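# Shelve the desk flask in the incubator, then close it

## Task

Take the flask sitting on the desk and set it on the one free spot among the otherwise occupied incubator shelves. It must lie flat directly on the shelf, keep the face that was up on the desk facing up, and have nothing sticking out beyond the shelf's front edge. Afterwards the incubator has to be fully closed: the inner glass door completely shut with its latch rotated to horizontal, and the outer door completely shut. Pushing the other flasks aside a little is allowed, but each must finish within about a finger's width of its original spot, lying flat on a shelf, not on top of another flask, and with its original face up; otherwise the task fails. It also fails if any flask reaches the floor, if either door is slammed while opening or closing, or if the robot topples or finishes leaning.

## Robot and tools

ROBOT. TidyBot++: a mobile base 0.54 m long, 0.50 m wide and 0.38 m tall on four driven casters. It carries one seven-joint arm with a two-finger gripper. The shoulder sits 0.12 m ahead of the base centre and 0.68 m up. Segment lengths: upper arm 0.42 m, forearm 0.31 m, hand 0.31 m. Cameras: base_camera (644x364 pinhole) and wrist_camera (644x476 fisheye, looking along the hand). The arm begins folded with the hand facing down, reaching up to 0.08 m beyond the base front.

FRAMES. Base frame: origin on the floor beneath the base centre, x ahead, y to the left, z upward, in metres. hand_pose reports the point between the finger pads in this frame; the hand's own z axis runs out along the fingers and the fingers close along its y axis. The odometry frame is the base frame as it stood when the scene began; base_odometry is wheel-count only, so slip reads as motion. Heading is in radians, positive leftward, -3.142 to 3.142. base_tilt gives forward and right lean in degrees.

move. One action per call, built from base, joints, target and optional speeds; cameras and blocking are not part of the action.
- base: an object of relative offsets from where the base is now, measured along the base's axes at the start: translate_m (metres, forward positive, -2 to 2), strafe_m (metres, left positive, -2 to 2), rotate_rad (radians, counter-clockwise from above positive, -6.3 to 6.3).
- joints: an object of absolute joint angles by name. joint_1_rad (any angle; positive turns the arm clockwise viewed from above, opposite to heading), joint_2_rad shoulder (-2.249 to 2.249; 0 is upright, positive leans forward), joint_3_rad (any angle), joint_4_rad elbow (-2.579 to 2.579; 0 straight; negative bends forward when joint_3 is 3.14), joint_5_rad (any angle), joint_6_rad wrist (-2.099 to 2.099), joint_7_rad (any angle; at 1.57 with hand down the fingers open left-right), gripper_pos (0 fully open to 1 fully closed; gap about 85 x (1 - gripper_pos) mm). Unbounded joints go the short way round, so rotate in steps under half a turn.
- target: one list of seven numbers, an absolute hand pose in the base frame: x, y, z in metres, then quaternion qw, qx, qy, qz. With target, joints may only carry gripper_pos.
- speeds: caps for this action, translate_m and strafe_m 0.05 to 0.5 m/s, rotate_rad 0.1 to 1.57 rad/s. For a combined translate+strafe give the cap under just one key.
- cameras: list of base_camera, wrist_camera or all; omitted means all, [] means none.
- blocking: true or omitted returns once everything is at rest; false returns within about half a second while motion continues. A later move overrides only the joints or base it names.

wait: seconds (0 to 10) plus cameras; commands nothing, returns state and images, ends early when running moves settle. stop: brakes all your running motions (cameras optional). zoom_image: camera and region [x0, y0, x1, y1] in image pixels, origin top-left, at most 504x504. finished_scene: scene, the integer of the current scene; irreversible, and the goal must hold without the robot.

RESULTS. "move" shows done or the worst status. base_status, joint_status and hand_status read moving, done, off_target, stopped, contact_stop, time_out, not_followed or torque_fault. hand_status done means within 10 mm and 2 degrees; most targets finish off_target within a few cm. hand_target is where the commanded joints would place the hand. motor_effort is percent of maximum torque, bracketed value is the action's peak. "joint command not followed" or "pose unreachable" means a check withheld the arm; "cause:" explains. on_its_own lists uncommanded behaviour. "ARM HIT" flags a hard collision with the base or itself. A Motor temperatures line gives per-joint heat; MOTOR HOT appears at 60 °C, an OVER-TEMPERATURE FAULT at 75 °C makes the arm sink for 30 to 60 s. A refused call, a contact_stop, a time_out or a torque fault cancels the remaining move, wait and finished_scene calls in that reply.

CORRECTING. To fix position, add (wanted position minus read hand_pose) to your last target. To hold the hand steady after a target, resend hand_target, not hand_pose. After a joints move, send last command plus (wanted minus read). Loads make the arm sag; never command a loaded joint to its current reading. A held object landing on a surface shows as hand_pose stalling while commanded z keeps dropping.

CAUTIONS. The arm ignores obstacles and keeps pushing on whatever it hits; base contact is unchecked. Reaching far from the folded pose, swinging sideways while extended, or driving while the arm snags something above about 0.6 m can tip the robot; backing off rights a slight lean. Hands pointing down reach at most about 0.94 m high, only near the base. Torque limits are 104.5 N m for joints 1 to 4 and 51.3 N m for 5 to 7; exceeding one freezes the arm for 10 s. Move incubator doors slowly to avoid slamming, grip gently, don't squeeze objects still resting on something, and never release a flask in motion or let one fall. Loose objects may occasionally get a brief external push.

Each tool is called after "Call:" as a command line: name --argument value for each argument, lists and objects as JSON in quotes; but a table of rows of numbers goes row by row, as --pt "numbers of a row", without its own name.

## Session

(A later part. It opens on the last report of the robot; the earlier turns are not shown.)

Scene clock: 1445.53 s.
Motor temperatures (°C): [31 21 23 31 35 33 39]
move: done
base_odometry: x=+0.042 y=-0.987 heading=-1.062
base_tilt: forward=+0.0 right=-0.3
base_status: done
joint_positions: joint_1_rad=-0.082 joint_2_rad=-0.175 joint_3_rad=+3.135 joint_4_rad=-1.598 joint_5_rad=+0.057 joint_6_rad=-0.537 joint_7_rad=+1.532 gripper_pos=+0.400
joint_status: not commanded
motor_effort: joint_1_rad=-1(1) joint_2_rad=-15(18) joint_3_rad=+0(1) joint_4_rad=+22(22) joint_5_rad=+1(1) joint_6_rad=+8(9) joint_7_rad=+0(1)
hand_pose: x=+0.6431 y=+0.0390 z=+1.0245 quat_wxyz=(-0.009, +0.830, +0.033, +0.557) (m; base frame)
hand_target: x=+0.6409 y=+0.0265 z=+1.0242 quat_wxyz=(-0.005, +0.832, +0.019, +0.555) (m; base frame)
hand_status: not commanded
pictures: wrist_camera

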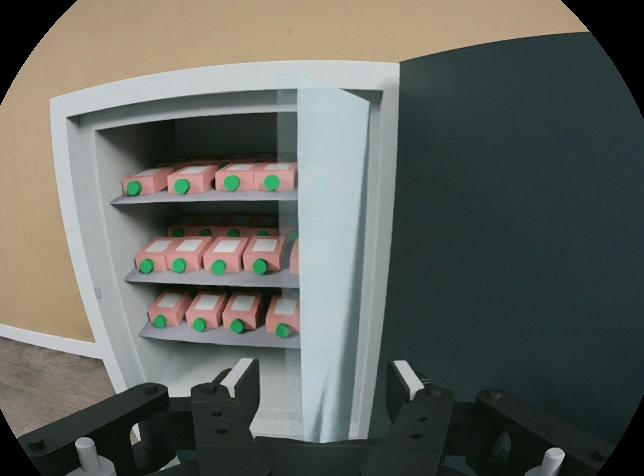

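Call:
move --base '{"translate_m": 0.03, "strafe_m": 0.13}' --speeds '{"translate_m": 0.08}' --cameras '["wrist_camera"]'

Scene clock: 1460.63 s.
Motor temperatures (°C): [31 21 23 31 35 33 39]
move: done
base_odometry: x=+0.170 y=-0.950 heading=-1.062
base_tilt: forward=+0.0 right=-0.3
base_status: done
joint_positions: joint_1_rad=-0.075 joint_2_rad=-0.175 joint_3_rad=+3.137 joint_4_rad=-1.598 joint_5_rad=+0.057 joint_6_rad=-0.537 joint_7_rad=+1.532 gripper_pos=+0.400
joint_status: not commanded
motor_effort: joint_1_rad=+0(2) joint_2_rad=-15(16) joint_3_rad=-1(3) joint_4_rad=+21(22) joint_5_rad=+0(1) joint_6_rad=+8(9) joint_7_rad=+0(1)
hand_pose: x=+0.6434 y=+0.0345 z=+1.0246 quat_wxyz=(-0.007, +0.830, +0.029, +0.557) (m; base frame)
hand_target: x=+0.6409 y=+0.0265 z=+1.0242 quat_wxyz=(-0.005, +0.832, +0.019, +0.555) (m; base frame)
hand_status: not commanded
pictures: wrist_camera

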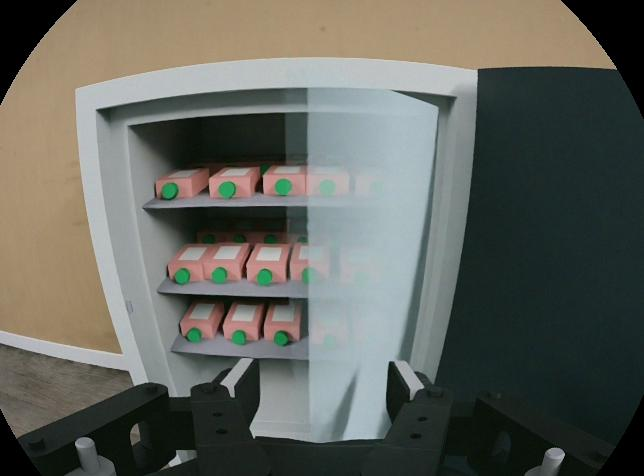

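Call:
move --base '{"translate_m": 0.055, "strafe_m": 0.11}' --speeds '{"translate_m": 0.08}' --cameras '["wrist_camera"]'

Scene clock: 1465.53 s.
Motor temperatures (°C): [31 21 23 31 35 33 39]
move: done
base_odometry: x=+0.293 y=-0.945 heading=-1.062
base_tilt: forward=+0.1 right=-0.3
base_status: done
joint_positions: joint_1_rad=-0.074 joint_2_rad=-0.176 joint_3_rad=+3.138 joint_4_rad=-1.598 joint_5_rad=+0.057 joint_6_rad=-0.537 joint_7_rad=+1.532 gripper_pos=+0.400
joint_status: not commanded
motor_effort: joint_1_rad=+1(5) joint_2_rad=-15(17) joint_3_rad=+0(6) joint_4_rad=+21(23) joint_5_rad=+0(1) joint_6_rad=+8(10) joint_7_rad=+0(1)
hand_pose: x=+0.6433 y=+0.0331 z=+1.0248 quat_wxyz=(-0.006, +0.830, +0.028, +0.558) (m; base frame)
hand_target: x=+0.6409 y=+0.0265 z=+1.0242 quat_wxyz=(-0.005, +0.832, +0.019, +0.555) (m; base frame)
hand_status: not commanded
pictures: wrist_camera

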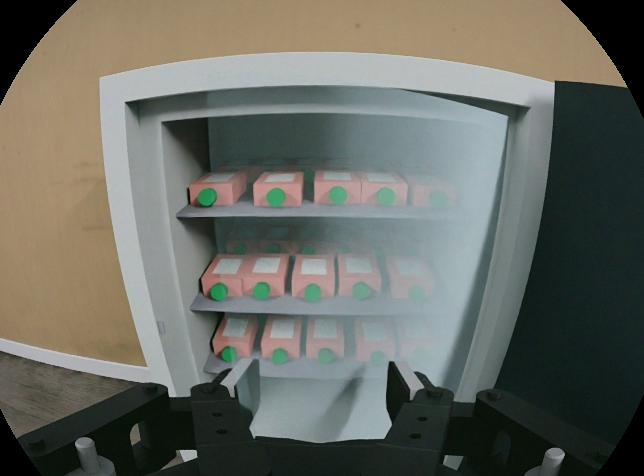

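Call:
move --joints '{"gripper_pos": 0.0}' --cameras '[]'

Call:
move --base '{"translate_m": -0.25, "strafe_m": 0.03}' --speeds '{"translate_m": 0.12}' --cameras '["wrist_camera"]'

Scene clock: 1486.30 s.
Motor temperatures (°C): [31 21 23 31 35 33 39]
move: done
base_odometry: x=+0.293 y=-0.945 heading=-1.062
base_tilt: forward=+0.0 right=-0.3
base_status: not commanded
joint_positions: joint_1_rad=-0.074 joint_2_rad=-0.176 joint_3_rad=+3.138 joint_4_rad=-1.598 joint_5_rad=+0.057 joint_6_rad=-0.537 joint_7_rad=+1.532 gripper_pos=+0.000
joint_status: all done
motor_effort: joint_1_rad=+0(1) joint_2_rad=-15(15) joint_3_rad=+0(1) joint_4_rad=+21(22) joint_5_rad=+0(1) joint_6_rad=+8(9) joint_7_rad=+0(1)
hand_pose: x=+0.6433 y=+0.0331 z=+1.0248 quat_wxyz=(-0.006, +0.830, +0.028, +0.558) (m; base frame)
hand_target: x=+0.6409 y=+0.0265 z=+1.0242 quat_wxyz=(-0.005, +0.832, +0.019, +0.555) (m; base frame)
hand_status: not commanded
pictures: none
No camera images: "cameras" was empty.

Scene clock: 1489.00 s.
Motor temperatures (°C): [31 21 23 31 35 33 39]
move: done
base_odometry: x=+0.198 y=-0.712 heading=-1.062
base_tilt: forward=+0.0 right=-0.3
base_status: done
joint_positions: joint_1_rad=-0.074 joint_2_rad=-0.178 joint_3_rad=+3.138 joint_4_rad=-1.598 joint_5_rad=+0.057 joint_6_rad=-0.537 joint_7_rad=+1.532 gripper_pos=+0.000
joint_status: not commanded
motor_effort: joint_1_rad=+0(1) joint_2_rad=-15(19) joint_3_rad=-1(2) joint_4_rad=+22(23) joint_5_rad=+1(1) joint_6_rad=+8(9) joint_7_rad=+0(1)
hand_pose: x=+0.6427 y=+0.0331 z=+1.0257 quat_wxyz=(-0.007, +0.829, +0.028, +0.558) (m; base frame)
hand_target: x=+0.6409 y=+0.0265 z=+1.0242 quat_wxyz=(-0.005, +0.832, +0.019, +0.555) (m; base frame)
hand_status: not commanded
pictures: wrist_camera

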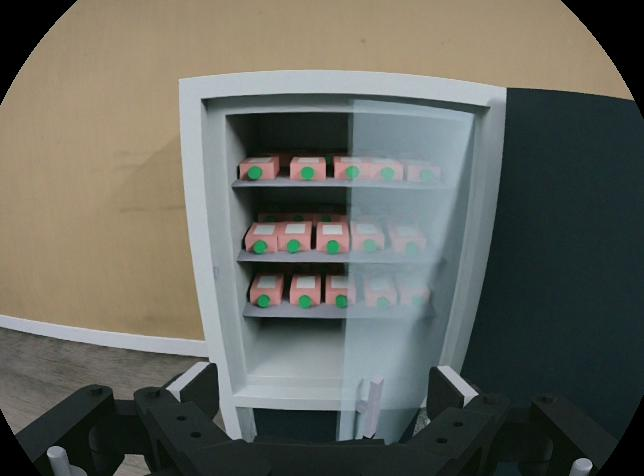

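Call:
move --joints '{"gripper_pos": 1.0}' --base '{"strafe_m": -0.06}' --cameras '[]'

Call:
move --base '{"translate_m": 0.26}' --speeds '{"translate_m": 0.1}' --cameras '["wrist_camera"]'

Scene clock: 1508.30 s.
Motor temperatures (°C): [31 21 23 31 35 33 39]
move: done
base_odometry: x=+0.145 y=-0.741 heading=-1.062
base_tilt: forward=+0.1 right=-0.3
base_status: done
joint_positions: joint_1_rad=-0.072 joint_2_rad=-0.178 joint_3_rad=+3.141 joint_4_rad=-1.598 joint_5_rad=+0.057 joint_6_rad=-0.537 joint_7_rad=+1.532 gripper_pos=+0.999
joint_status: all done
motor_effort: joint_1_rad=+0(2) joint_2_rad=-15(15) joint_3_rad=-1(3) joint_4_rad=+21(22) joint_5_rad=+0(1) joint_6_rad=+8(9) joint_7_rad=+1(1)
hand_pose: x=+0.6429 y=+0.0300 z=+1.0258 quat_wxyz=(-0.005, +0.829, +0.026, +0.558) (m; base frame)
hand_target: x=+0.6409 y=+0.0265 z=+1.0242 quat_wxyz=(-0.005, +0.832, +0.019, +0.555) (m; base frame)
hand_status: not commanded
pictures: none
No camera images: "cameras" was empty.

Scene clock: 1511.47 s.
Motor temperatures (°C): [31 21 23 31 35 33 39]
move: done
base_odometry: x=+0.272 y=-0.968 heading=-1.063
base_tilt: forward=+0.0 right=-0.3
base_status: done
joint_positions: joint_1_rad=-0.072 joint_2_rad=-0.175 joint_3_rad=+3.141 joint_4_rad=-1.598 joint_5_rad=+0.057 joint_6_rad=-0.537 joint_7_rad=+1.532 gripper_pos=+0.999
joint_status: not commanded
motor_effort: joint_1_rad=-1(1) joint_2_rad=-15(18) joint_3_rad=+0(2) joint_4_rad=+22(22) joint_5_rad=+0(1) joint_6_rad=+9(9) joint_7_rad=+1(1)
hand_pose: x=+0.6438 y=+0.0300 z=+1.0244 quat_wxyz=(-0.005, +0.830, +0.026, +0.557) (m; base frame)
hand_target: x=+0.6409 y=+0.0265 z=+1.0242 quat_wxyz=(-0.005, +0.832, +0.019, +0.555) (m; base frame)
hand_status: not commanded
pictures: wrist_camera

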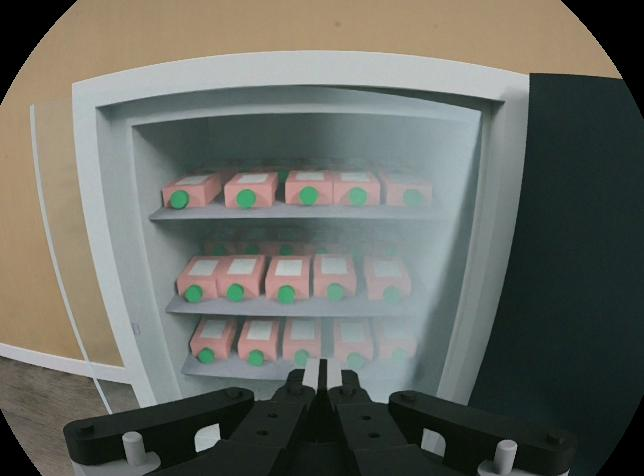

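Call:
move --base '{"translate_m": 0.112, "strafe_m": 0.1}' --speeds '{"translate_m": 0.08}' --cameras '["wrist_camera"]'

Call:
move --base '{"translate_m": 0.12, "strafe_m": 0.055}' --speeds '{"translate_m": 0.08}' --cameras '["wrist_camera"]'

Scene clock: 1524.10 s.
Motor temperatures (°C): [31 21 23 31 35 33 39]
move: done
base_odometry: x=+0.414 y=-1.017 heading=-1.063
base_tilt: forward=+0.0 right=-0.3
base_status: done
joint_positions: joint_1_rad=-0.071 joint_2_rad=-0.175 joint_3_rad=+3.142 joint_4_rad=-1.598 joint_5_rad=+0.057 joint_6_rad=-0.537 joint_7_rad=+1.532 gripper_pos=+0.999
joint_status: not commanded
motor_effort: joint_1_rad=+0(2) joint_2_rad=-15(17) joint_3_rad=+0(3) joint_4_rad=+21(23) joint_5_rad=+0(1) joint_6_rad=+9(10) joint_7_rad=+0(1)
hand_pose: x=+0.6438 y=+0.0298 z=+1.0243 quat_wxyz=(-0.005, +0.830, +0.026, +0.557) (m; base frame)
hand_target: x=+0.6409 y=+0.0265 z=+1.0242 quat_wxyz=(-0.005, +0.832, +0.019, +0.555) (m; base frame)
hand_status: not commanded
pictures: wrist_camera

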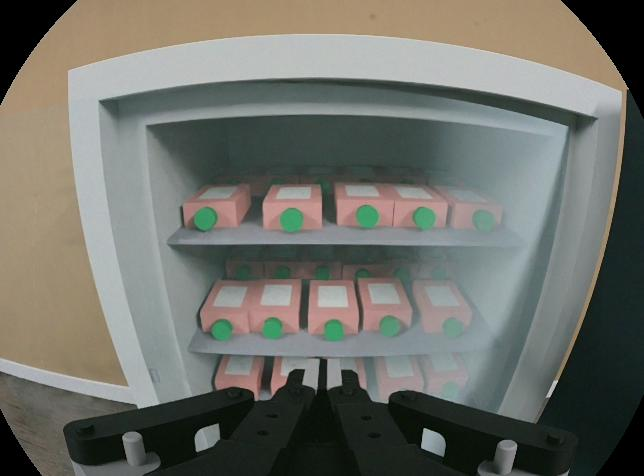

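Scene clock: 1526.27 s.
Motor temperatures (°C): [31 21 23 31 35 33 39]
move: done
base_odometry: x=+0.520 y=-1.095 heading=-1.063
base_tilt: forward=+0.1 right=-0.3
base_status: done
joint_positions: joint_1_rad=-0.071 joint_2_rad=-0.175 joint_3_rad=+3.142 joint_4_rad=-1.598 joint_5_rad=+0.057 joint_6_rad=-0.538 joint_7_rad=+1.532 gripper_pos=+0.999
joint_status: not commanded
motor_effort: joint_1_rad=+0(3) joint_2_rad=-15(18) joint_3_rad=+0(3) joint_4_rad=+22(23) joint_5_rad=+1(1) joint_6_rad=+9(11) joint_7_rad=+1(1)
hand_pose: x=+0.6436 y=+0.0294 z=+1.0243 quat_wxyz=(-0.005, +0.830, +0.025, +0.557) (m; base frame)
hand_target: x=+0.6409 y=+0.0265 z=+1.0242 quat_wxyz=(-0.005, +0.832, +0.019, +0.555) (m; base frame)
hand_status: not commanded
pictures: wrist_camera

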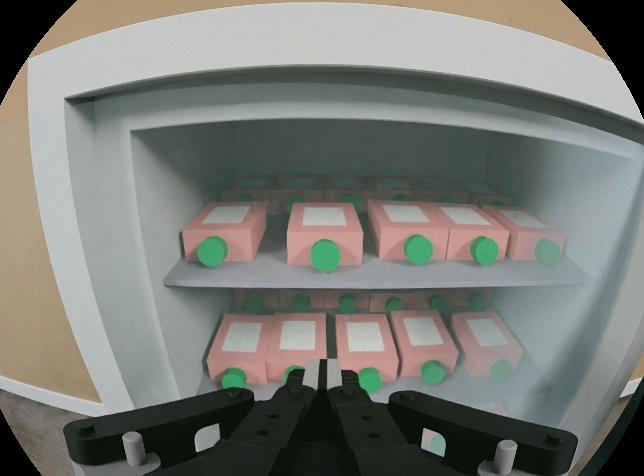

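Call:
move --base '{"translate_m": 0.07, "strafe_m": 0.012}' --speeds '{"translate_m": 0.05}' --cameras '[]'

Call:
move --base '{"translate_m": 0.03}' --speeds '{"translate_m": 0.05}' --cameras '["wrist_camera"]'

Scene clock: 1538.20 s.
Motor temperatures (°C): [31 21 23 31 35 33 39]
move: done
base_odometry: x=+0.565 y=-1.151 heading=-1.062
base_tilt: forward=+0.0 right=-0.2
base_status: done
joint_positions: joint_1_rad=-0.071 joint_2_rad=-0.176 joint_3_rad=+3.142 joint_4_rad=-1.598 joint_5_rad=+0.057 joint_6_rad=-0.539 joint_7_rad=+1.532 gripper_pos=+0.999
joint_status: not commanded
motor_effort: joint_1_rad=-1(1) joint_2_rad=-16(18) joint_3_rad=-1(2) joint_4_rad=+22(23) joint_5_rad=+0(1) joint_6_rad=+8(11) joint_7_rad=+0(1)
hand_pose: x=+0.6432 y=+0.0294 z=+1.0245 quat_wxyz=(-0.005, +0.830, +0.025, +0.557) (m; base frame)
hand_target: x=+0.6409 y=+0.0265 z=+1.0242 quat_wxyz=(-0.005, +0.832, +0.019, +0.555) (m; base frame)
hand_status: not commanded
pictures: none
No camera images: "cameras" was empty.

Scene clock: 1539.27 s.
Motor temperatures (°C): [31 21 23 31 35 33 39]
move: done
base_odometry: x=+0.580 y=-1.177 heading=-1.062
base_tilt: forward=+0.0 right=-0.4
base_status: done
joint_positions: joint_1_rad=-0.071 joint_2_rad=-0.176 joint_3_rad=+3.142 joint_4_rad=-1.599 joint_5_rad=+0.057 joint_6_rad=-0.539 joint_7_rad=+1.532 gripper_pos=+0.999
joint_status: not commanded
motor_effort: joint_1_rad=+0(2) joint_2_rad=-15(18) joint_3_rad=-1(2) joint_4_rad=+22(22) joint_5_rad=+0(1) joint_6_rad=+8(10) joint_7_rad=+0(1)
hand_pose: x=+0.6432 y=+0.0294 z=+1.0242 quat_wxyz=(-0.005, +0.830, +0.025, +0.557) (m; base frame)
hand_target: x=+0.6409 y=+0.0265 z=+1.0242 quat_wxyz=(-0.005, +0.832, +0.019, +0.555) (m; base frame)
hand_status: not commanded
pictures: wrist_camera

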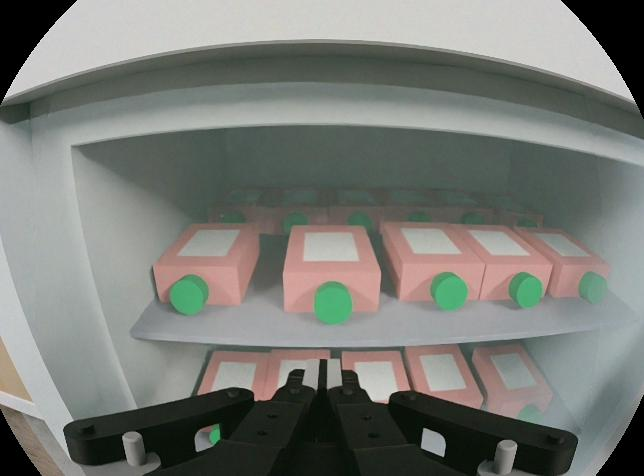

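Call:
move --base '{"translate_m": 0.02}' --speeds '{"translate_m": 0.05}' --cameras '[]'

Call:
move --base '{"translate_m": 0.015}' --speeds '{"translate_m": 0.05}' --cameras '["wrist_camera"]'

Scene clock: 1545.30 s.
Motor temperatures (°C): [31 21 23 31 35 33 39]
move: done
base_odometry: x=+0.590 y=-1.194 heading=-1.062
base_tilt: forward=+0.0 right=-0.3
base_status: done
joint_positions: joint_1_rad=-0.071 joint_2_rad=-0.175 joint_3_rad=+3.142 joint_4_rad=-1.599 joint_5_rad=+0.057 joint_6_rad=-0.539 joint_7_rad=+1.532 gripper_pos=+0.999
joint_status: not commanded
motor_effort: joint_1_rad=+0(1) joint_2_rad=-15(18) joint_3_rad=-1(1) joint_4_rad=+21(22) joint_5_rad=+1(1) joint_6_rad=+8(10) joint_7_rad=+0(1)
hand_pose: x=+0.6435 y=+0.0294 z=+1.0237 quat_wxyz=(-0.005, +0.831, +0.025, +0.556) (m; base frame)
hand_target: x=+0.6409 y=+0.0265 z=+1.0242 quat_wxyz=(-0.005, +0.832, +0.019, +0.555) (m; base frame)
hand_status: not commanded
pictures: none
No camera images: "cameras" was empty.

Scene clock: 1546.07 s.
Motor temperatures (°C): [31 21 23 31 35 33 39]
move: done
base_odometry: x=+0.597 y=-1.207 heading=-1.062
base_tilt: forward=+0.1 right=-0.3
base_status: done
joint_positions: joint_1_rad=-0.071 joint_2_rad=-0.175 joint_3_rad=+3.142 joint_4_rad=-1.599 joint_5_rad=+0.057 joint_6_rad=-0.540 joint_7_rad=+1.532 gripper_pos=+0.999
joint_status: not commanded
motor_effort: joint_1_rad=-1(1) joint_2_rad=-15(18) joint_3_rad=-1(2) joint_4_rad=+21(23) joint_5_rad=+1(1) joint_6_rad=+9(10) joint_7_rad=+1(1)
hand_pose: x=+0.6435 y=+0.0294 z=+1.0235 quat_wxyz=(-0.005, +0.831, +0.025, +0.556) (m; base frame)
hand_target: x=+0.6409 y=+0.0265 z=+1.0242 quat_wxyz=(-0.005, +0.832, +0.019, +0.555) (m; base frame)
hand_status: not commanded
pictures: wrist_camera

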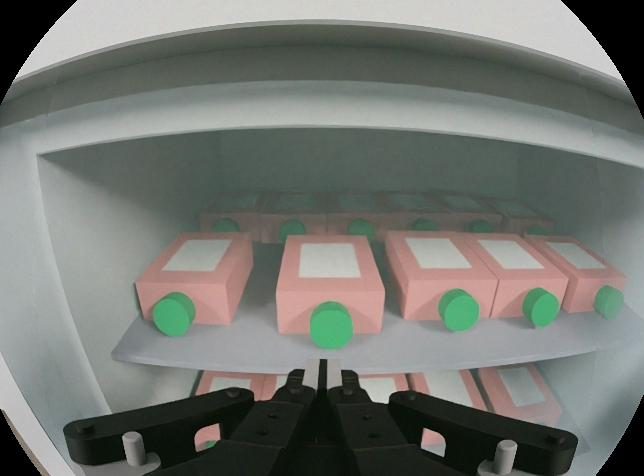

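Call:
move --base '{"translate_m": 0.015}' --speeds '{"translate_m": 0.05}' --cameras '[]'

Call:
move --base '{"translate_m": 0.015}' --speeds '{"translate_m": 0.05}' --cameras '["wrist_camera"]'

Scene clock: 1551.93 s.
Motor temperatures (°C): [31 21 23 31 35 33 39]
move: done
base_odometry: x=+0.605 y=-1.220 heading=-1.062
base_tilt: forward=+0.1 right=-0.3
base_status: done
joint_positions: joint_1_rad=-0.071 joint_2_rad=-0.176 joint_3_rad=+3.142 joint_4_rad=-1.599 joint_5_rad=+0.057 joint_6_rad=-0.540 joint_7_rad=+1.532 gripper_pos=+0.999
joint_status: not commanded
motor_effort: joint_1_rad=-1(1) joint_2_rad=-15(18) joint_3_rad=+0(1) joint_4_rad=+21(23) joint_5_rad=+1(1) joint_6_rad=+8(11) joint_7_rad=+1(1)
hand_pose: x=+0.6432 y=+0.0294 z=+1.0238 quat_wxyz=(-0.005, +0.831, +0.025, +0.556) (m; base frame)
hand_target: x=+0.6409 y=+0.0265 z=+1.0242 quat_wxyz=(-0.005, +0.832, +0.019, +0.555) (m; base frame)
hand_status: not commanded
pictures: none
No camera images: "cameras" was empty.

Scene clock: 1552.70 s.
Motor temperatures (°C): [31 21 23 31 35 33 39]
move: done
base_odometry: x=+0.612 y=-1.234 heading=-1.061
base_tilt: forward=+0.1 right=-0.3
base_status: done
joint_positions: joint_1_rad=-0.071 joint_2_rad=-0.177 joint_3_rad=+3.142 joint_4_rad=-1.599 joint_5_rad=+0.057 joint_6_rad=-0.540 joint_7_rad=+1.532 gripper_pos=+0.999
joint_status: not commanded
motor_effort: joint_1_rad=+1(1) joint_2_rad=-15(20) joint_3_rad=-1(1) joint_4_rad=+22(23) joint_5_rad=+0(1) joint_6_rad=+8(11) joint_7_rad=+1(1)
hand_pose: x=+0.6429 y=+0.0294 z=+1.0241 quat_wxyz=(-0.005, +0.830, +0.025, +0.557) (m; base frame)
hand_target: x=+0.6409 y=+0.0265 z=+1.0242 quat_wxyz=(-0.005, +0.832, +0.019, +0.555) (m; base frame)
hand_status: not commanded
pictures: wrist_camera

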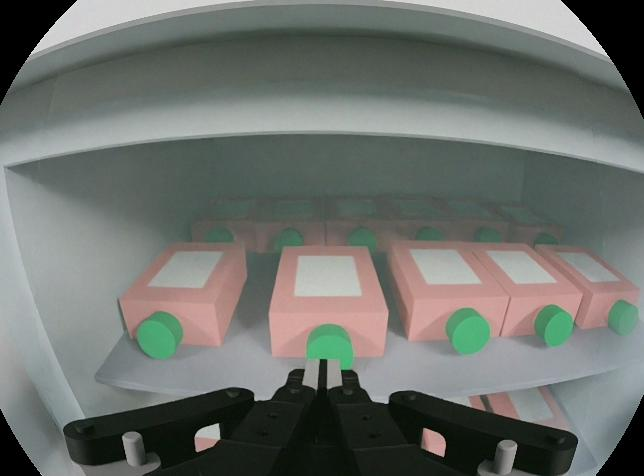

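Call:
move --base '{"translate_m": 0.012}' --speeds '{"translate_m": 0.05}' --cameras '[]'

Call:
move --base '{"translate_m": 0.012}' --speeds '{"translate_m": 0.05}' --cameras '["wrist_camera"]'

Scene clock: 1565.73 s.
Motor temperatures (°C): [31 21 23 31 35 33 39]
move: done
base_odometry: x=+0.618 y=-1.244 heading=-1.061
base_tilt: forward=+0.1 right=-0.3
base_status: done
joint_positions: joint_1_rad=-0.071 joint_2_rad=-0.177 joint_3_rad=+3.142 joint_4_rad=-1.599 joint_5_rad=+0.057 joint_6_rad=-0.540 joint_7_rad=+1.532 gripper_pos=+0.999
joint_status: not commanded
motor_effort: joint_1_rad=+0(1) joint_2_rad=-15(18) joint_3_rad=-1(1) joint_4_rad=+22(23) joint_5_rad=+1(1) joint_6_rad=+9(9) joint_7_rad=+0(1)
hand_pose: x=+0.6429 y=+0.0294 z=+1.0240 quat_wxyz=(-0.005, +0.830, +0.025, +0.556) (m; base frame)
hand_target: x=+0.6409 y=+0.0265 z=+1.0242 quat_wxyz=(-0.005, +0.832, +0.019, +0.555) (m; base frame)
hand_status: not commanded
pictures: none
No camera images: "cameras" was empty.

Scene clock: 1566.40 s.
Motor temperatures (°C): [31 21 23 31 35 33 39]
move: done
base_odometry: x=+0.624 y=-1.254 heading=-1.061
base_tilt: forward=+0.0 right=-0.4
base_status: done
joint_positions: joint_1_rad=-0.071 joint_2_rad=-0.197 joint_3_rad=+3.141 joint_4_rad=-1.607 joint_5_rad=+0.057 joint_6_rad=-0.557 joint_7_rad=+1.532 gripper_pos=+0.999
joint_status: not commanded
motor_effort: joint_1_rad=+0(4) joint_2_rad=-10(15) joint_3_rad=+0(3) joint_4_rad=+23(26) joint_5_rad=+0(2) joint_6_rad=+11(17) joint_7_rad=+1(1)
hand_pose: x=+0.6333 y=+0.0293 z=+1.0246 quat_wxyz=(-0.005, +0.832, +0.026, +0.554) (m; base frame)
hand_target: x=+0.6409 y=+0.0265 z=+1.0242 quat_wxyz=(-0.005, +0.832, +0.019, +0.555) (m; base frame)
hand_status: not commanded
pictures: wrist_camera

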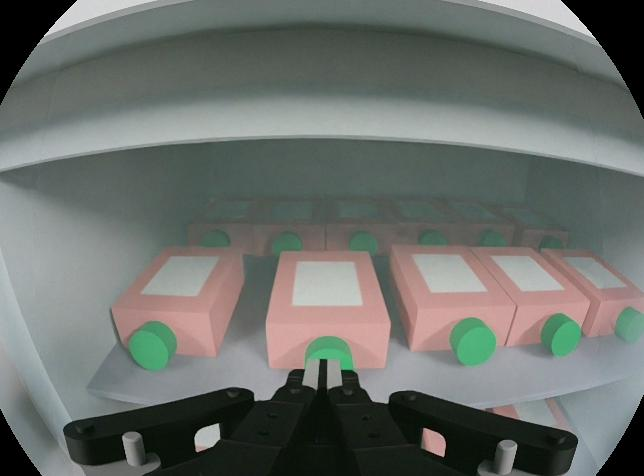

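Call:
move --base '{"translate_m": 0.008}' --speeds '{"translate_m": 0.05}' --cameras '[]'

Call:
move --base '{"translate_m": -0.35}' --speeds '{"translate_m": 0.12}' --cameras '["wrist_camera"]'

Scene clock: 1572.67 s.
Motor temperatures (°C): [31 21 23 31 35 33 39]
move: done
base_odometry: x=+0.628 y=-1.261 heading=-1.061
base_tilt: forward=+0.1 right=-0.3
base_status: done
joint_positions: joint_1_rad=-0.072 joint_2_rad=-0.213 joint_3_rad=+3.140 joint_4_rad=-1.614 joint_5_rad=+0.057 joint_6_rad=-0.571 joint_7_rad=+1.532 gripper_pos=+0.999
joint_status: not commanded
motor_effort: joint_1_rad=+1(3) joint_2_rad=-6(11) joint_3_rad=+1(3) joint_4_rad=+24(27) joint_5_rad=+1(2) joint_6_rad=+13(17) joint_7_rad=+0(1)
hand_pose: x=+0.6257 y=+0.0293 z=+1.0247 quat_wxyz=(-0.005, +0.833, +0.026, +0.552) (m; base frame)
hand_target: x=+0.6409 y=+0.0265 z=+1.0242 quat_wxyz=(-0.005, +0.832, +0.019, +0.555) (m; base frame)
hand_status: not commanded
pictures: none
No camera images: "cameras" was empty.

Scene clock: 1576.17 s.
Motor temperatures (°C): [31 21 23 31 35 33 39]
move: done
base_odometry: x=+0.457 y=-0.956 heading=-1.061
base_tilt: forward=+0.0 right=-0.3
base_status: done
joint_positions: joint_1_rad=-0.072 joint_2_rad=-0.178 joint_3_rad=+3.140 joint_4_rad=-1.605 joint_5_rad=+0.057 joint_6_rad=-0.559 joint_7_rad=+1.532 gripper_pos=+0.999
joint_status: not commanded
motor_effort: joint_1_rad=+0(1) joint_2_rad=-14(17) joint_3_rad=+0(2) joint_4_rad=+22(23) joint_5_rad=+0(1) joint_6_rad=+8(13) joint_7_rad=+0(1)
hand_pose: x=+0.6396 y=+0.0305 z=+1.0157 quat_wxyz=(-0.005, +0.837, +0.027, +0.547) (m; base frame)
hand_target: x=+0.6409 y=+0.0265 z=+1.0242 quat_wxyz=(-0.005, +0.832, +0.019, +0.555) (m; base frame)
hand_status: not commanded
pictures: wrist_camera

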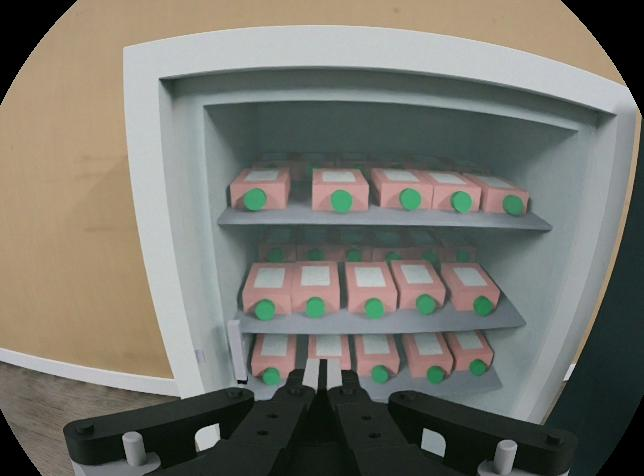

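Call:
zoom_image --camera "wrist_camera" --region '[170, 290, 320, 410]'

Scaled by 3.360.

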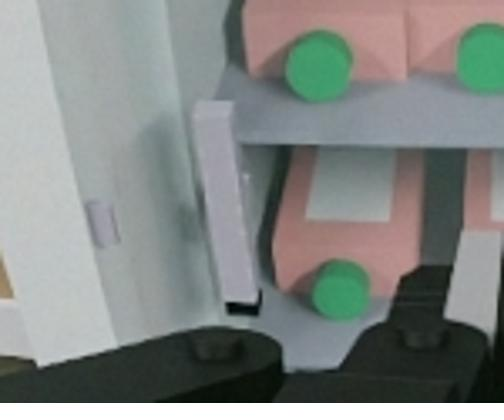

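Call:
move --base '{"translate_m": -0.15, "strafe_m": 0.13}' --joints '{"joint_2_rad": 0.594, "joint_4_rad": -1.949, "joint_6_rad": 0.974, "gripper_pos": 0.3}' --cameras '["all"]'

Scene clock: 1615.00 s.
Motor temperatures (°C): [31 21 23 31 35 33 39]
move: done
base_odometry: x=+0.497 y=-0.761 heading=-1.061
base_tilt: forward=+0.0 right=-0.3
base_status: done
joint_positions: joint_1_rad=-0.072 joint_2_rad=+0.599 joint_3_rad=+3.140 joint_4_rad=-1.938 joint_5_rad=+0.057 joint_6_rad=+0.922 joint_7_rad=+1.532 gripper_pos=+0.300
joint_status: all done
motor_effort: joint_1_rad=+1(2) joint_2_rad=-36(39) joint_3_rad=-2(2) joint_4_rad=+15(22) joint_5_rad=+0(1) joint_6_rad=+9(10) joint_7_rad=+0(1)
hand_pose: x=+0.8424 y=+0.0687 z=+0.7561 quat_wxyz=(-0.044, +0.722, +0.040, +0.689) (m; base frame)
hand_target: x=+0.8393 y=+0.0699 z=+0.7710 quat_wxyz=(-0.053, +0.706, +0.038, +0.705) (m; base frame)
hand_status: not commanded
pictures: base_camera, wrist_camera

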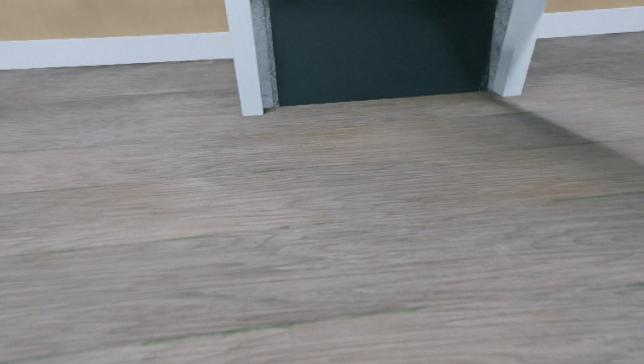

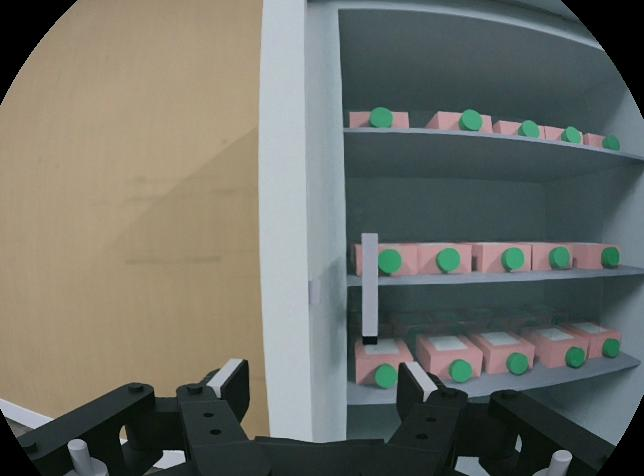

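Call:
move --joints '{"joint_1_rad": 0.0, "joint_5_rad": 0.015, "joint_6_rad": 1.0}' --base '{"strafe_m": 0.12}' --cameras '["wrist_camera"]'

Call:
zoom_image --camera "wrist_camera" --region '[350, 200, 550, 380]'

Scene clock: 1639.90 s.
Motor temperatures (°C): [31 21 23 31 35 33 39]
move: done
base_odometry: x=+0.602 y=-0.702 heading=-1.061
base_tilt: forward=+0.1 right=-0.3
base_status: done
joint_positions: joint_1_rad=-0.006 joint_2_rad=+0.599 joint_3_rad=+3.139 joint_4_rad=-1.938 joint_5_rad=+0.054 joint_6_rad=+0.950 joint_7_rad=+1.532 gripper_pos=+0.300
joint_status: all done
motor_effort: joint_1_rad=+1(5) joint_2_rad=-36(36) joint_3_rad=-2(4) joint_4_rad=+15(15) joint_5_rad=+0(1) joint_6_rad=+9(10) joint_7_rad=+1(1)
hand_pose: x=+0.8456 y=+0.0207 z=+0.7651 quat_wxyz=(-0.022, +0.713, +0.015, +0.701) (m; base frame)
hand_target: x=+0.8428 y=+0.0053 z=+0.7794 quat_wxyz=(-0.023, +0.697, -0.014, +0.716) (m; base frame)
hand_status: not commanded
pictures: wrist_camera

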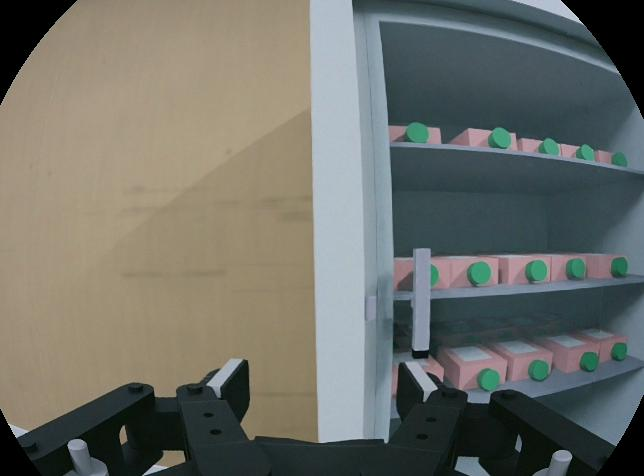

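Scaled by 2.520.

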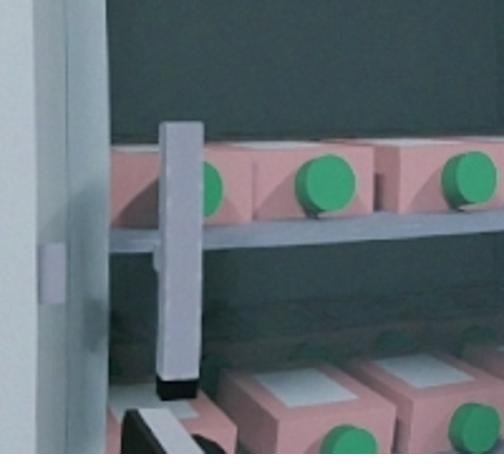

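Call:
move --joints '{"joint_5_rad": -0.04, "joint_1_rad": 0.01}' --base '{"strafe_m": -0.09}' --cameras '["wrist_camera"]'

Scene clock: 1651.67 s.
Motor temperatures (°C): [31 22 23 31 35 33 39]
move: done
base_odometry: x=+0.524 y=-0.746 heading=-1.061
base_tilt: forward=+0.1 right=-0.3
base_status: done
joint_positions: joint_1_rad=+0.012 joint_2_rad=+0.599 joint_3_rad=+3.140 joint_4_rad=-1.938 joint_5_rad=+0.013 joint_6_rad=+0.952 joint_7_rad=+1.532 gripper_pos=+0.300
joint_status: all done
motor_effort: joint_1_rad=+0(5) joint_2_rad=-36(37) joint_3_rad=-2(4) joint_4_rad=+15(16) joint_5_rad=+1(2) joint_6_rad=+9(9) joint_7_rad=+0(1)
hand_pose: x=+0.8461 y=-0.0035 z=+0.7658 quat_wxyz=(-0.011, +0.712, -0.012, +0.702) (m; base frame)
hand_target: x=+0.8425 y=-0.0164 z=+0.7793 quat_wxyz=(-0.014, +0.696, -0.044, +0.717) (m; base frame)
hand_status: not commanded
pictures: wrist_camera

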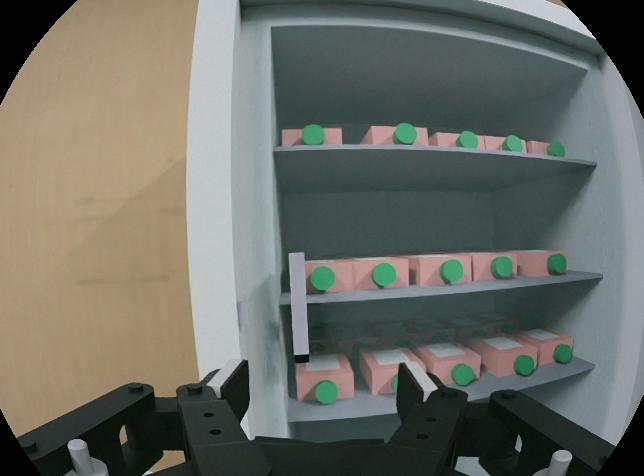

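Call:
move --base '{"strafe_m": 0.015}' --speeds '{"strafe_m": 0.05}'

Call:
zoom_image --camera "wrist_camera" --region '[200, 180, 450, 430]'

Scene clock: 1684.13 s.
Motor temperatures (°C): [31 22 23 30 35 33 39]
move: done
base_odometry: x=+0.537 y=-0.739 heading=-1.060
base_tilt: forward=+0.1 right=-0.3
base_status: done
joint_positions: joint_1_rad=+0.010 joint_2_rad=+0.599 joint_3_rad=+3.140 joint_4_rad=-1.938 joint_5_rad=+0.012 joint_6_rad=+0.953 joint_7_rad=+1.532 gripper_pos=+0.300
joint_status: not commanded
motor_effort: joint_1_rad=+0(3) joint_2_rad=-36(37) joint_3_rad=-2(5) joint_4_rad=+15(16) joint_5_rad=+1(1) joint_6_rad=+9(9) joint_7_rad=+1(1)
hand_pose: x=+0.8461 y=-0.0022 z=+0.7659 quat_wxyz=(-0.012, +0.712, -0.011, +0.702) (m; base frame)
hand_target: x=+0.8425 y=-0.0164 z=+0.7793 quat_wxyz=(-0.014, +0.696, -0.044, +0.717) (m; base frame)
hand_status: not commanded
pictures: base_camera, wrist_camera

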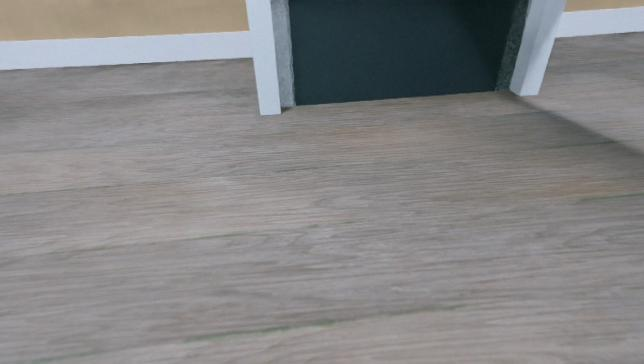

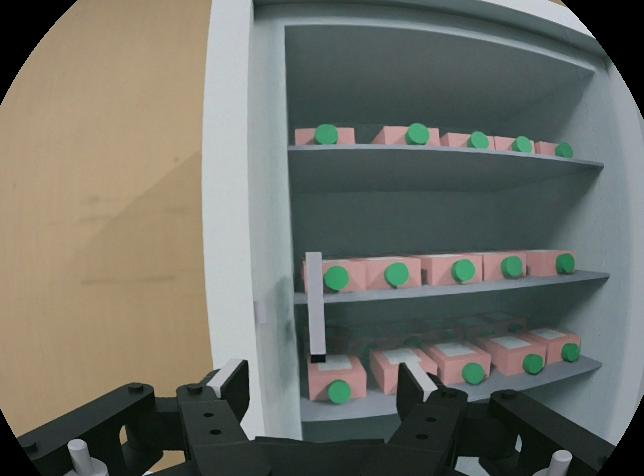

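Scaled by 2.016.

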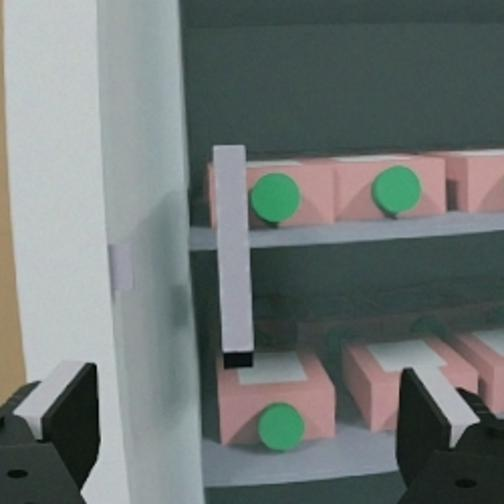

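Call:
move --base '{"translate_m": 0.18}' --speeds '{"translate_m": 0.08}' --cameras '["wrist_camera"]'

Call:
zoom_image --camera "wrist_camera" --region '[200, 180, 450, 430]'

Scene clock: 1694.27 s.
Motor temperatures (°C): [31 22 23 30 35 33 39]
move: done
base_odometry: x=+0.625 y=-0.896 heading=-1.060
base_tilt: forward=+0.1 right=-0.3
base_status: done
joint_positions: joint_1_rad=+0.010 joint_2_rad=+0.600 joint_3_rad=+3.140 joint_4_rad=-1.940 joint_5_rad=+0.012 joint_6_rad=+0.953 joint_7_rad=+1.532 gripper_pos=+0.300
joint_status: not commanded
motor_effort: joint_1_rad=-1(2) joint_2_rad=-36(38) joint_3_rad=-1(3) joint_4_rad=+15(16) joint_5_rad=+1(1) joint_6_rad=+9(9) joint_7_rad=+0(1)
hand_pose: x=+0.8456 y=-0.0022 z=+0.7649 quat_wxyz=(-0.012, +0.713, -0.011, +0.701) (m; base frame)
hand_target: x=+0.8425 y=-0.0164 z=+0.7793 quat_wxyz=(-0.014, +0.696, -0.044, +0.717) (m; base frame)
hand_status: not commanded
pictures: wrist_camera

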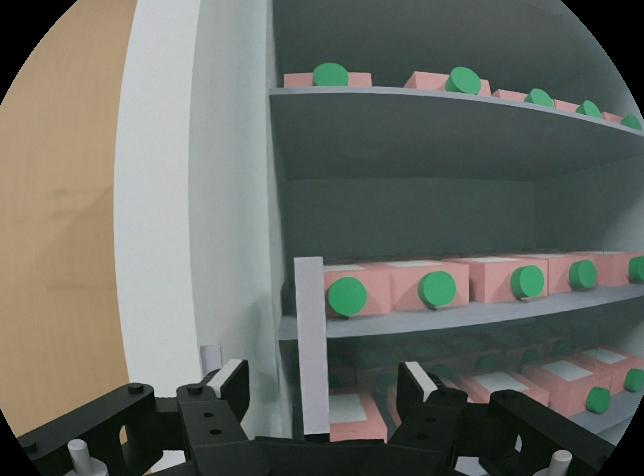

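Scaled by 2.016.

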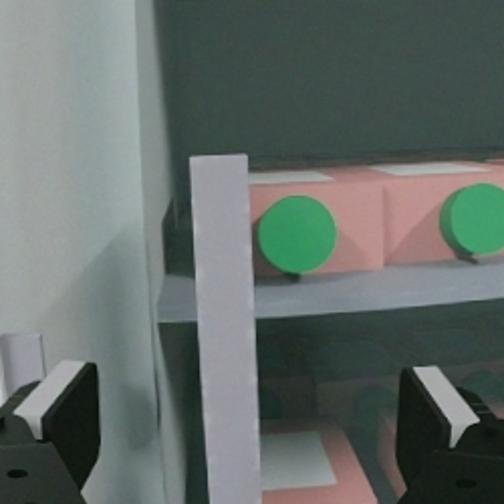

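Call:
move --base '{"strafe_m": 0.005}' --joints '{"joint_2_rad": 0.612}' --speeds '{"strafe_m": 0.05}' --cameras '[]'

Call:
move --base '{"translate_m": 0.055}' --speeds '{"translate_m": 0.05}' --cameras '["wrist_camera"]'

Call:
zoom_image --camera "wrist_camera" --region '[200, 226, 450, 476]'

Scene clock: 1708.07 s.
Motor temperatures (°C): [31 22 23 30 35 33 39]
move: done
base_odometry: x=+0.629 y=-0.894 heading=-1.060
base_tilt: forward=+0.1 right=-0.4
base_status: done
joint_positions: joint_1_rad=+0.010 joint_2_rad=+0.610 joint_3_rad=+3.140 joint_4_rad=-1.940 joint_5_rad=+0.012 joint_6_rad=+0.954 joint_7_rad=+1.532 gripper_pos=+0.300
joint_status: all done
motor_effort: joint_1_rad=+0(4) joint_2_rad=-36(37) joint_3_rad=-1(4) joint_4_rad=+15(15) joint_5_rad=+0(1) joint_6_rad=+9(10) joint_7_rad=+1(1)
hand_pose: x=+0.8464 y=-0.0021 z=+0.7578 quat_wxyz=(-0.012, +0.716, -0.011, +0.698) (m; base frame)
hand_target: x=+0.8442 y=-0.0164 z=+0.7663 quat_wxyz=(-0.014, +0.702, -0.044, +0.710) (m; base frame)
hand_status: not commanded
pictures: none
No camera images: "cameras" was empty.

Scene clock: 1709.63 s.
Motor temperatures (°C): [31 22 23 30 35 33 39]
move: done
base_odometry: x=+0.656 y=-0.942 heading=-1.060
base_tilt: forward=+0.0 right=-0.3
base_status: done
joint_positions: joint_1_rad=+0.010 joint_2_rad=+0.611 joint_3_rad=+3.140 joint_4_rad=-1.941 joint_5_rad=+0.012 joint_6_rad=+0.954 joint_7_rad=+1.532 gripper_pos=+0.300
joint_status: not commanded
motor_effort: joint_1_rad=-1(3) joint_2_rad=-36(38) joint_3_rad=-1(3) joint_4_rad=+15(16) joint_5_rad=+0(1) joint_6_rad=+9(9) joint_7_rad=+1(1)
hand_pose: x=+0.8464 y=-0.0021 z=+0.7566 quat_wxyz=(-0.012, +0.717, -0.011, +0.697) (m; base frame)
hand_target: x=+0.8442 y=-0.0164 z=+0.7663 quat_wxyz=(-0.014, +0.702, -0.044, +0.710) (m; base frame)
hand_status: not commanded
pictures: wrist_camera

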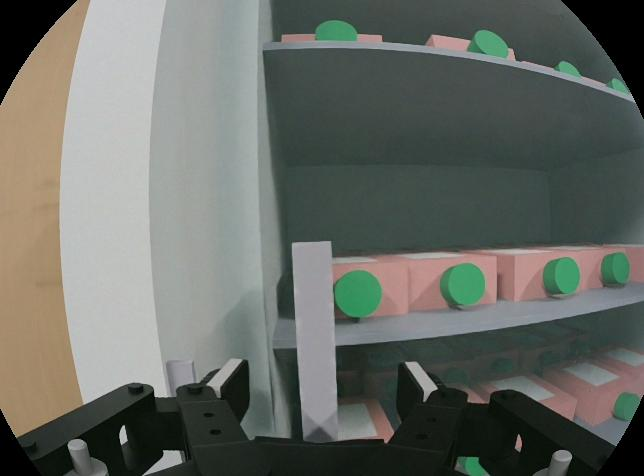

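Scaled by 2.016.

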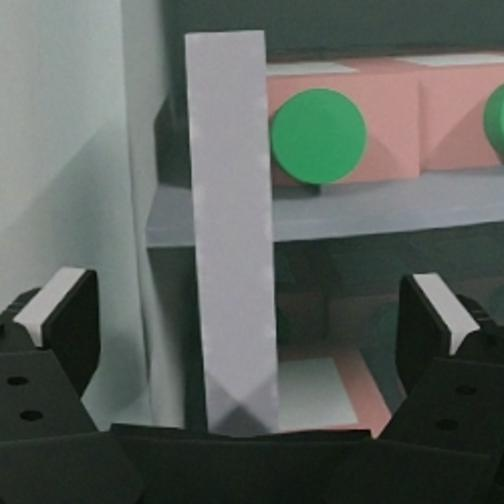

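Call:
move --base '{"translate_m": 0.022}' --speeds '{"translate_m": 0.05}' --cameras '["wrist_camera"]'

Call:
move --joints '{"gripper_pos": 0.84}' --cameras '["wrist_camera"]'

Scene clock: 1720.33 s.
Motor temperatures (°C): [31 22 23 30 35 33 39]
move: done
base_odometry: x=+0.667 y=-0.961 heading=-1.060
base_tilt: forward=+0.1 right=-0.3
base_status: done
joint_positions: joint_1_rad=+0.010 joint_2_rad=+0.612 joint_3_rad=+3.140 joint_4_rad=-1.941 joint_5_rad=+0.012 joint_6_rad=+0.954 joint_7_rad=+1.532 gripper_pos=+0.300
joint_status: not commanded
motor_effort: joint_1_rad=-1(1) joint_2_rad=-36(38) joint_3_rad=-1(3) joint_4_rad=+15(16) joint_5_rad=+0(1) joint_6_rad=+9(9) joint_7_rad=+1(1)
hand_pose: x=+0.8463 y=-0.0021 z=+0.7556 quat_wxyz=(-0.012, +0.717, -0.011, +0.697) (m; base frame)
hand_target: x=+0.8442 y=-0.0164 z=+0.7663 quat_wxyz=(-0.014, +0.702, -0.044, +0.710) (m; base frame)
hand_status: not commanded
pictures: wrist_camera

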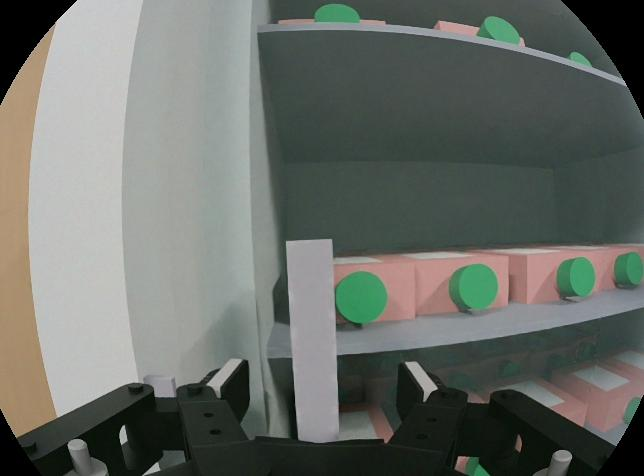

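Scene clock: 1721.17 s.
Motor temperatures (°C): [31 22 23 30 35 33 39]
move: done
base_odometry: x=+0.667 y=-0.961 heading=-1.060
base_tilt: forward=+0.0 right=-0.3
base_status: not commanded
joint_positions: joint_1_rad=+0.007 joint_2_rad=+0.612 joint_3_rad=+3.140 joint_4_rad=-1.942 joint_5_rad=+0.012 joint_6_rad=+0.956 joint_7_rad=+1.532 gripper_pos=+0.832
joint_status: all done
motor_effort: joint_1_rad=-1(4) joint_2_rad=-35(36) joint_3_rad=-2(3) joint_4_rad=+14(16) joint_5_rad=+0(3) joint_6_rad=+9(9) joint_7_rad=+1(1)
hand_pose: x=+0.8462 y=+0.0004 z=+0.7561 quat_wxyz=(-0.013, +0.717, -0.010, +0.697) (m; base frame)
hand_target: x=+0.8442 y=-0.0164 z=+0.7663 quat_wxyz=(-0.014, +0.702, -0.044, +0.710) (m; base frame)
hand_status: not commanded
pictures: wrist_camera

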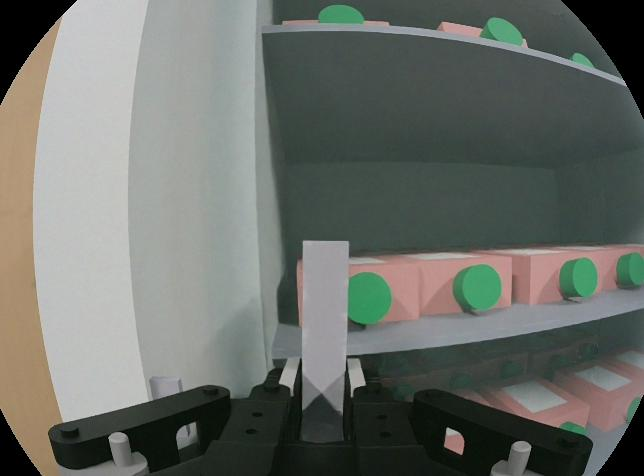

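Call:
move --joints '{"joint_7_rad": 1.2}' --cameras '["wrist_camera"]'

Scene clock: 1733.97 s.
Motor temperatures (°C): [31 22 23 30 35 33 39]
move: done
base_odometry: x=+0.667 y=-0.961 heading=-1.060
base_tilt: forward=+0.1 right=-0.3
base_status: not commanded
joint_positions: joint_1_rad=+0.007 joint_2_rad=+0.612 joint_3_rad=+3.140 joint_4_rad=-1.942 joint_5_rad=+0.012 joint_6_rad=+0.956 joint_7_rad=+1.258 gripper_pos=+0.832
joint_status: all done
motor_effort: joint_1_rad=-2(2) joint_2_rad=-36(37) joint_3_rad=-2(3) joint_4_rad=+15(16) joint_5_rad=+0(1) joint_6_rad=+9(10) joint_7_rad=+0(1)
hand_pose: x=+0.8462 y=+0.0002 z=+0.7560 quat_wxyz=(-0.108, +0.708, -0.108, +0.689) (m; base frame)
hand_target: x=+0.8442 y=-0.0164 z=+0.7663 quat_wxyz=(-0.123, +0.687, -0.152, +0.700) (m; base frame)
hand_status: not commanded
pictures: wrist_camera

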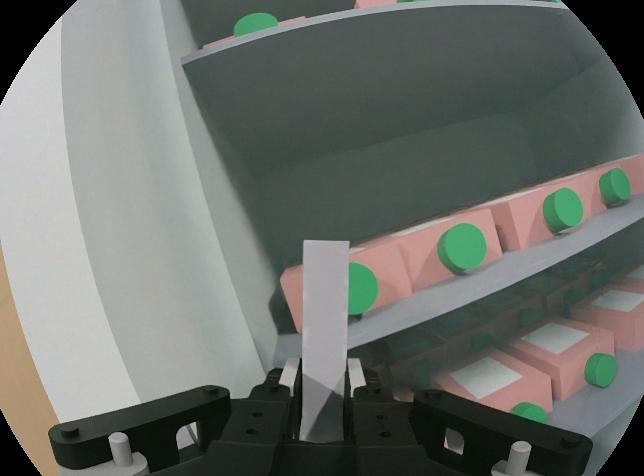

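Call:
move --joints '{"joint_7_rad": 0.6}' --cameras '[]'

Call:
move --joints '{"joint_7_rad": -0.04}' --cameras '["wrist_camera"]'

Scene clock: 1741.50 s.
Motor temperatures (°C): [31 22 23 30 35 33 39]
move: done
base_odometry: x=+0.667 y=-0.961 heading=-1.060
base_tilt: forward=+0.1 right=-0.3
base_status: not commanded
joint_positions: joint_1_rad=+0.008 joint_2_rad=+0.613 joint_3_rad=+3.140 joint_4_rad=-1.942 joint_5_rad=+0.012 joint_6_rad=+0.956 joint_7_rad=+0.677 gripper_pos=+0.832
joint_status: all done
motor_effort: joint_1_rad=-2(3) joint_2_rad=-37(38) joint_3_rad=-3(4) joint_4_rad=+16(16) joint_5_rad=+0(1) joint_6_rad=+9(10) joint_7_rad=+0(1)
hand_pose: x=+0.8462 y=-0.0001 z=+0.7558 quat_wxyz=(-0.301, +0.648, -0.307, +0.629) (m; base frame)
hand_target: x=+0.8442 y=-0.0164 z=+0.7663 quat_wxyz=(-0.325, +0.611, -0.349, +0.632) (m; base frame)
hand_status: not commanded
pictures: none
No camera images: "cameras" was empty.

Scene clock: 1742.83 s.
Motor temperatures (°C): [31 22 23 30 35 33 39]
move: done
base_odometry: x=+0.667 y=-0.961 heading=-1.060
base_tilt: forward=+0.1 right=-0.3
base_status: not commanded
joint_positions: joint_1_rad=+0.008 joint_2_rad=+0.613 joint_3_rad=+3.140 joint_4_rad=-1.942 joint_5_rad=+0.012 joint_6_rad=+0.956 joint_7_rad=+0.037 gripper_pos=+0.832
joint_status: all done
motor_effort: joint_1_rad=-3(3) joint_2_rad=-37(38) joint_3_rad=-3(4) joint_4_rad=+16(16) joint_5_rad=+1(2) joint_6_rad=+10(11) joint_7_rad=+1(1)
hand_pose: x=+0.8462 y=-0.0003 z=+0.7551 quat_wxyz=(-0.483, +0.518, -0.495, +0.502) (m; base frame)
hand_target: x=+0.8442 y=-0.0164 z=+0.7663 quat_wxyz=(-0.507, +0.471, -0.523, +0.498) (m; base frame)
hand_status: not commanded
pictures: wrist_camera

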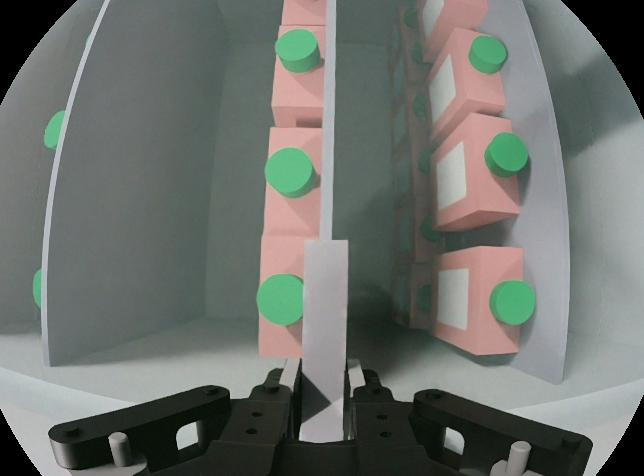

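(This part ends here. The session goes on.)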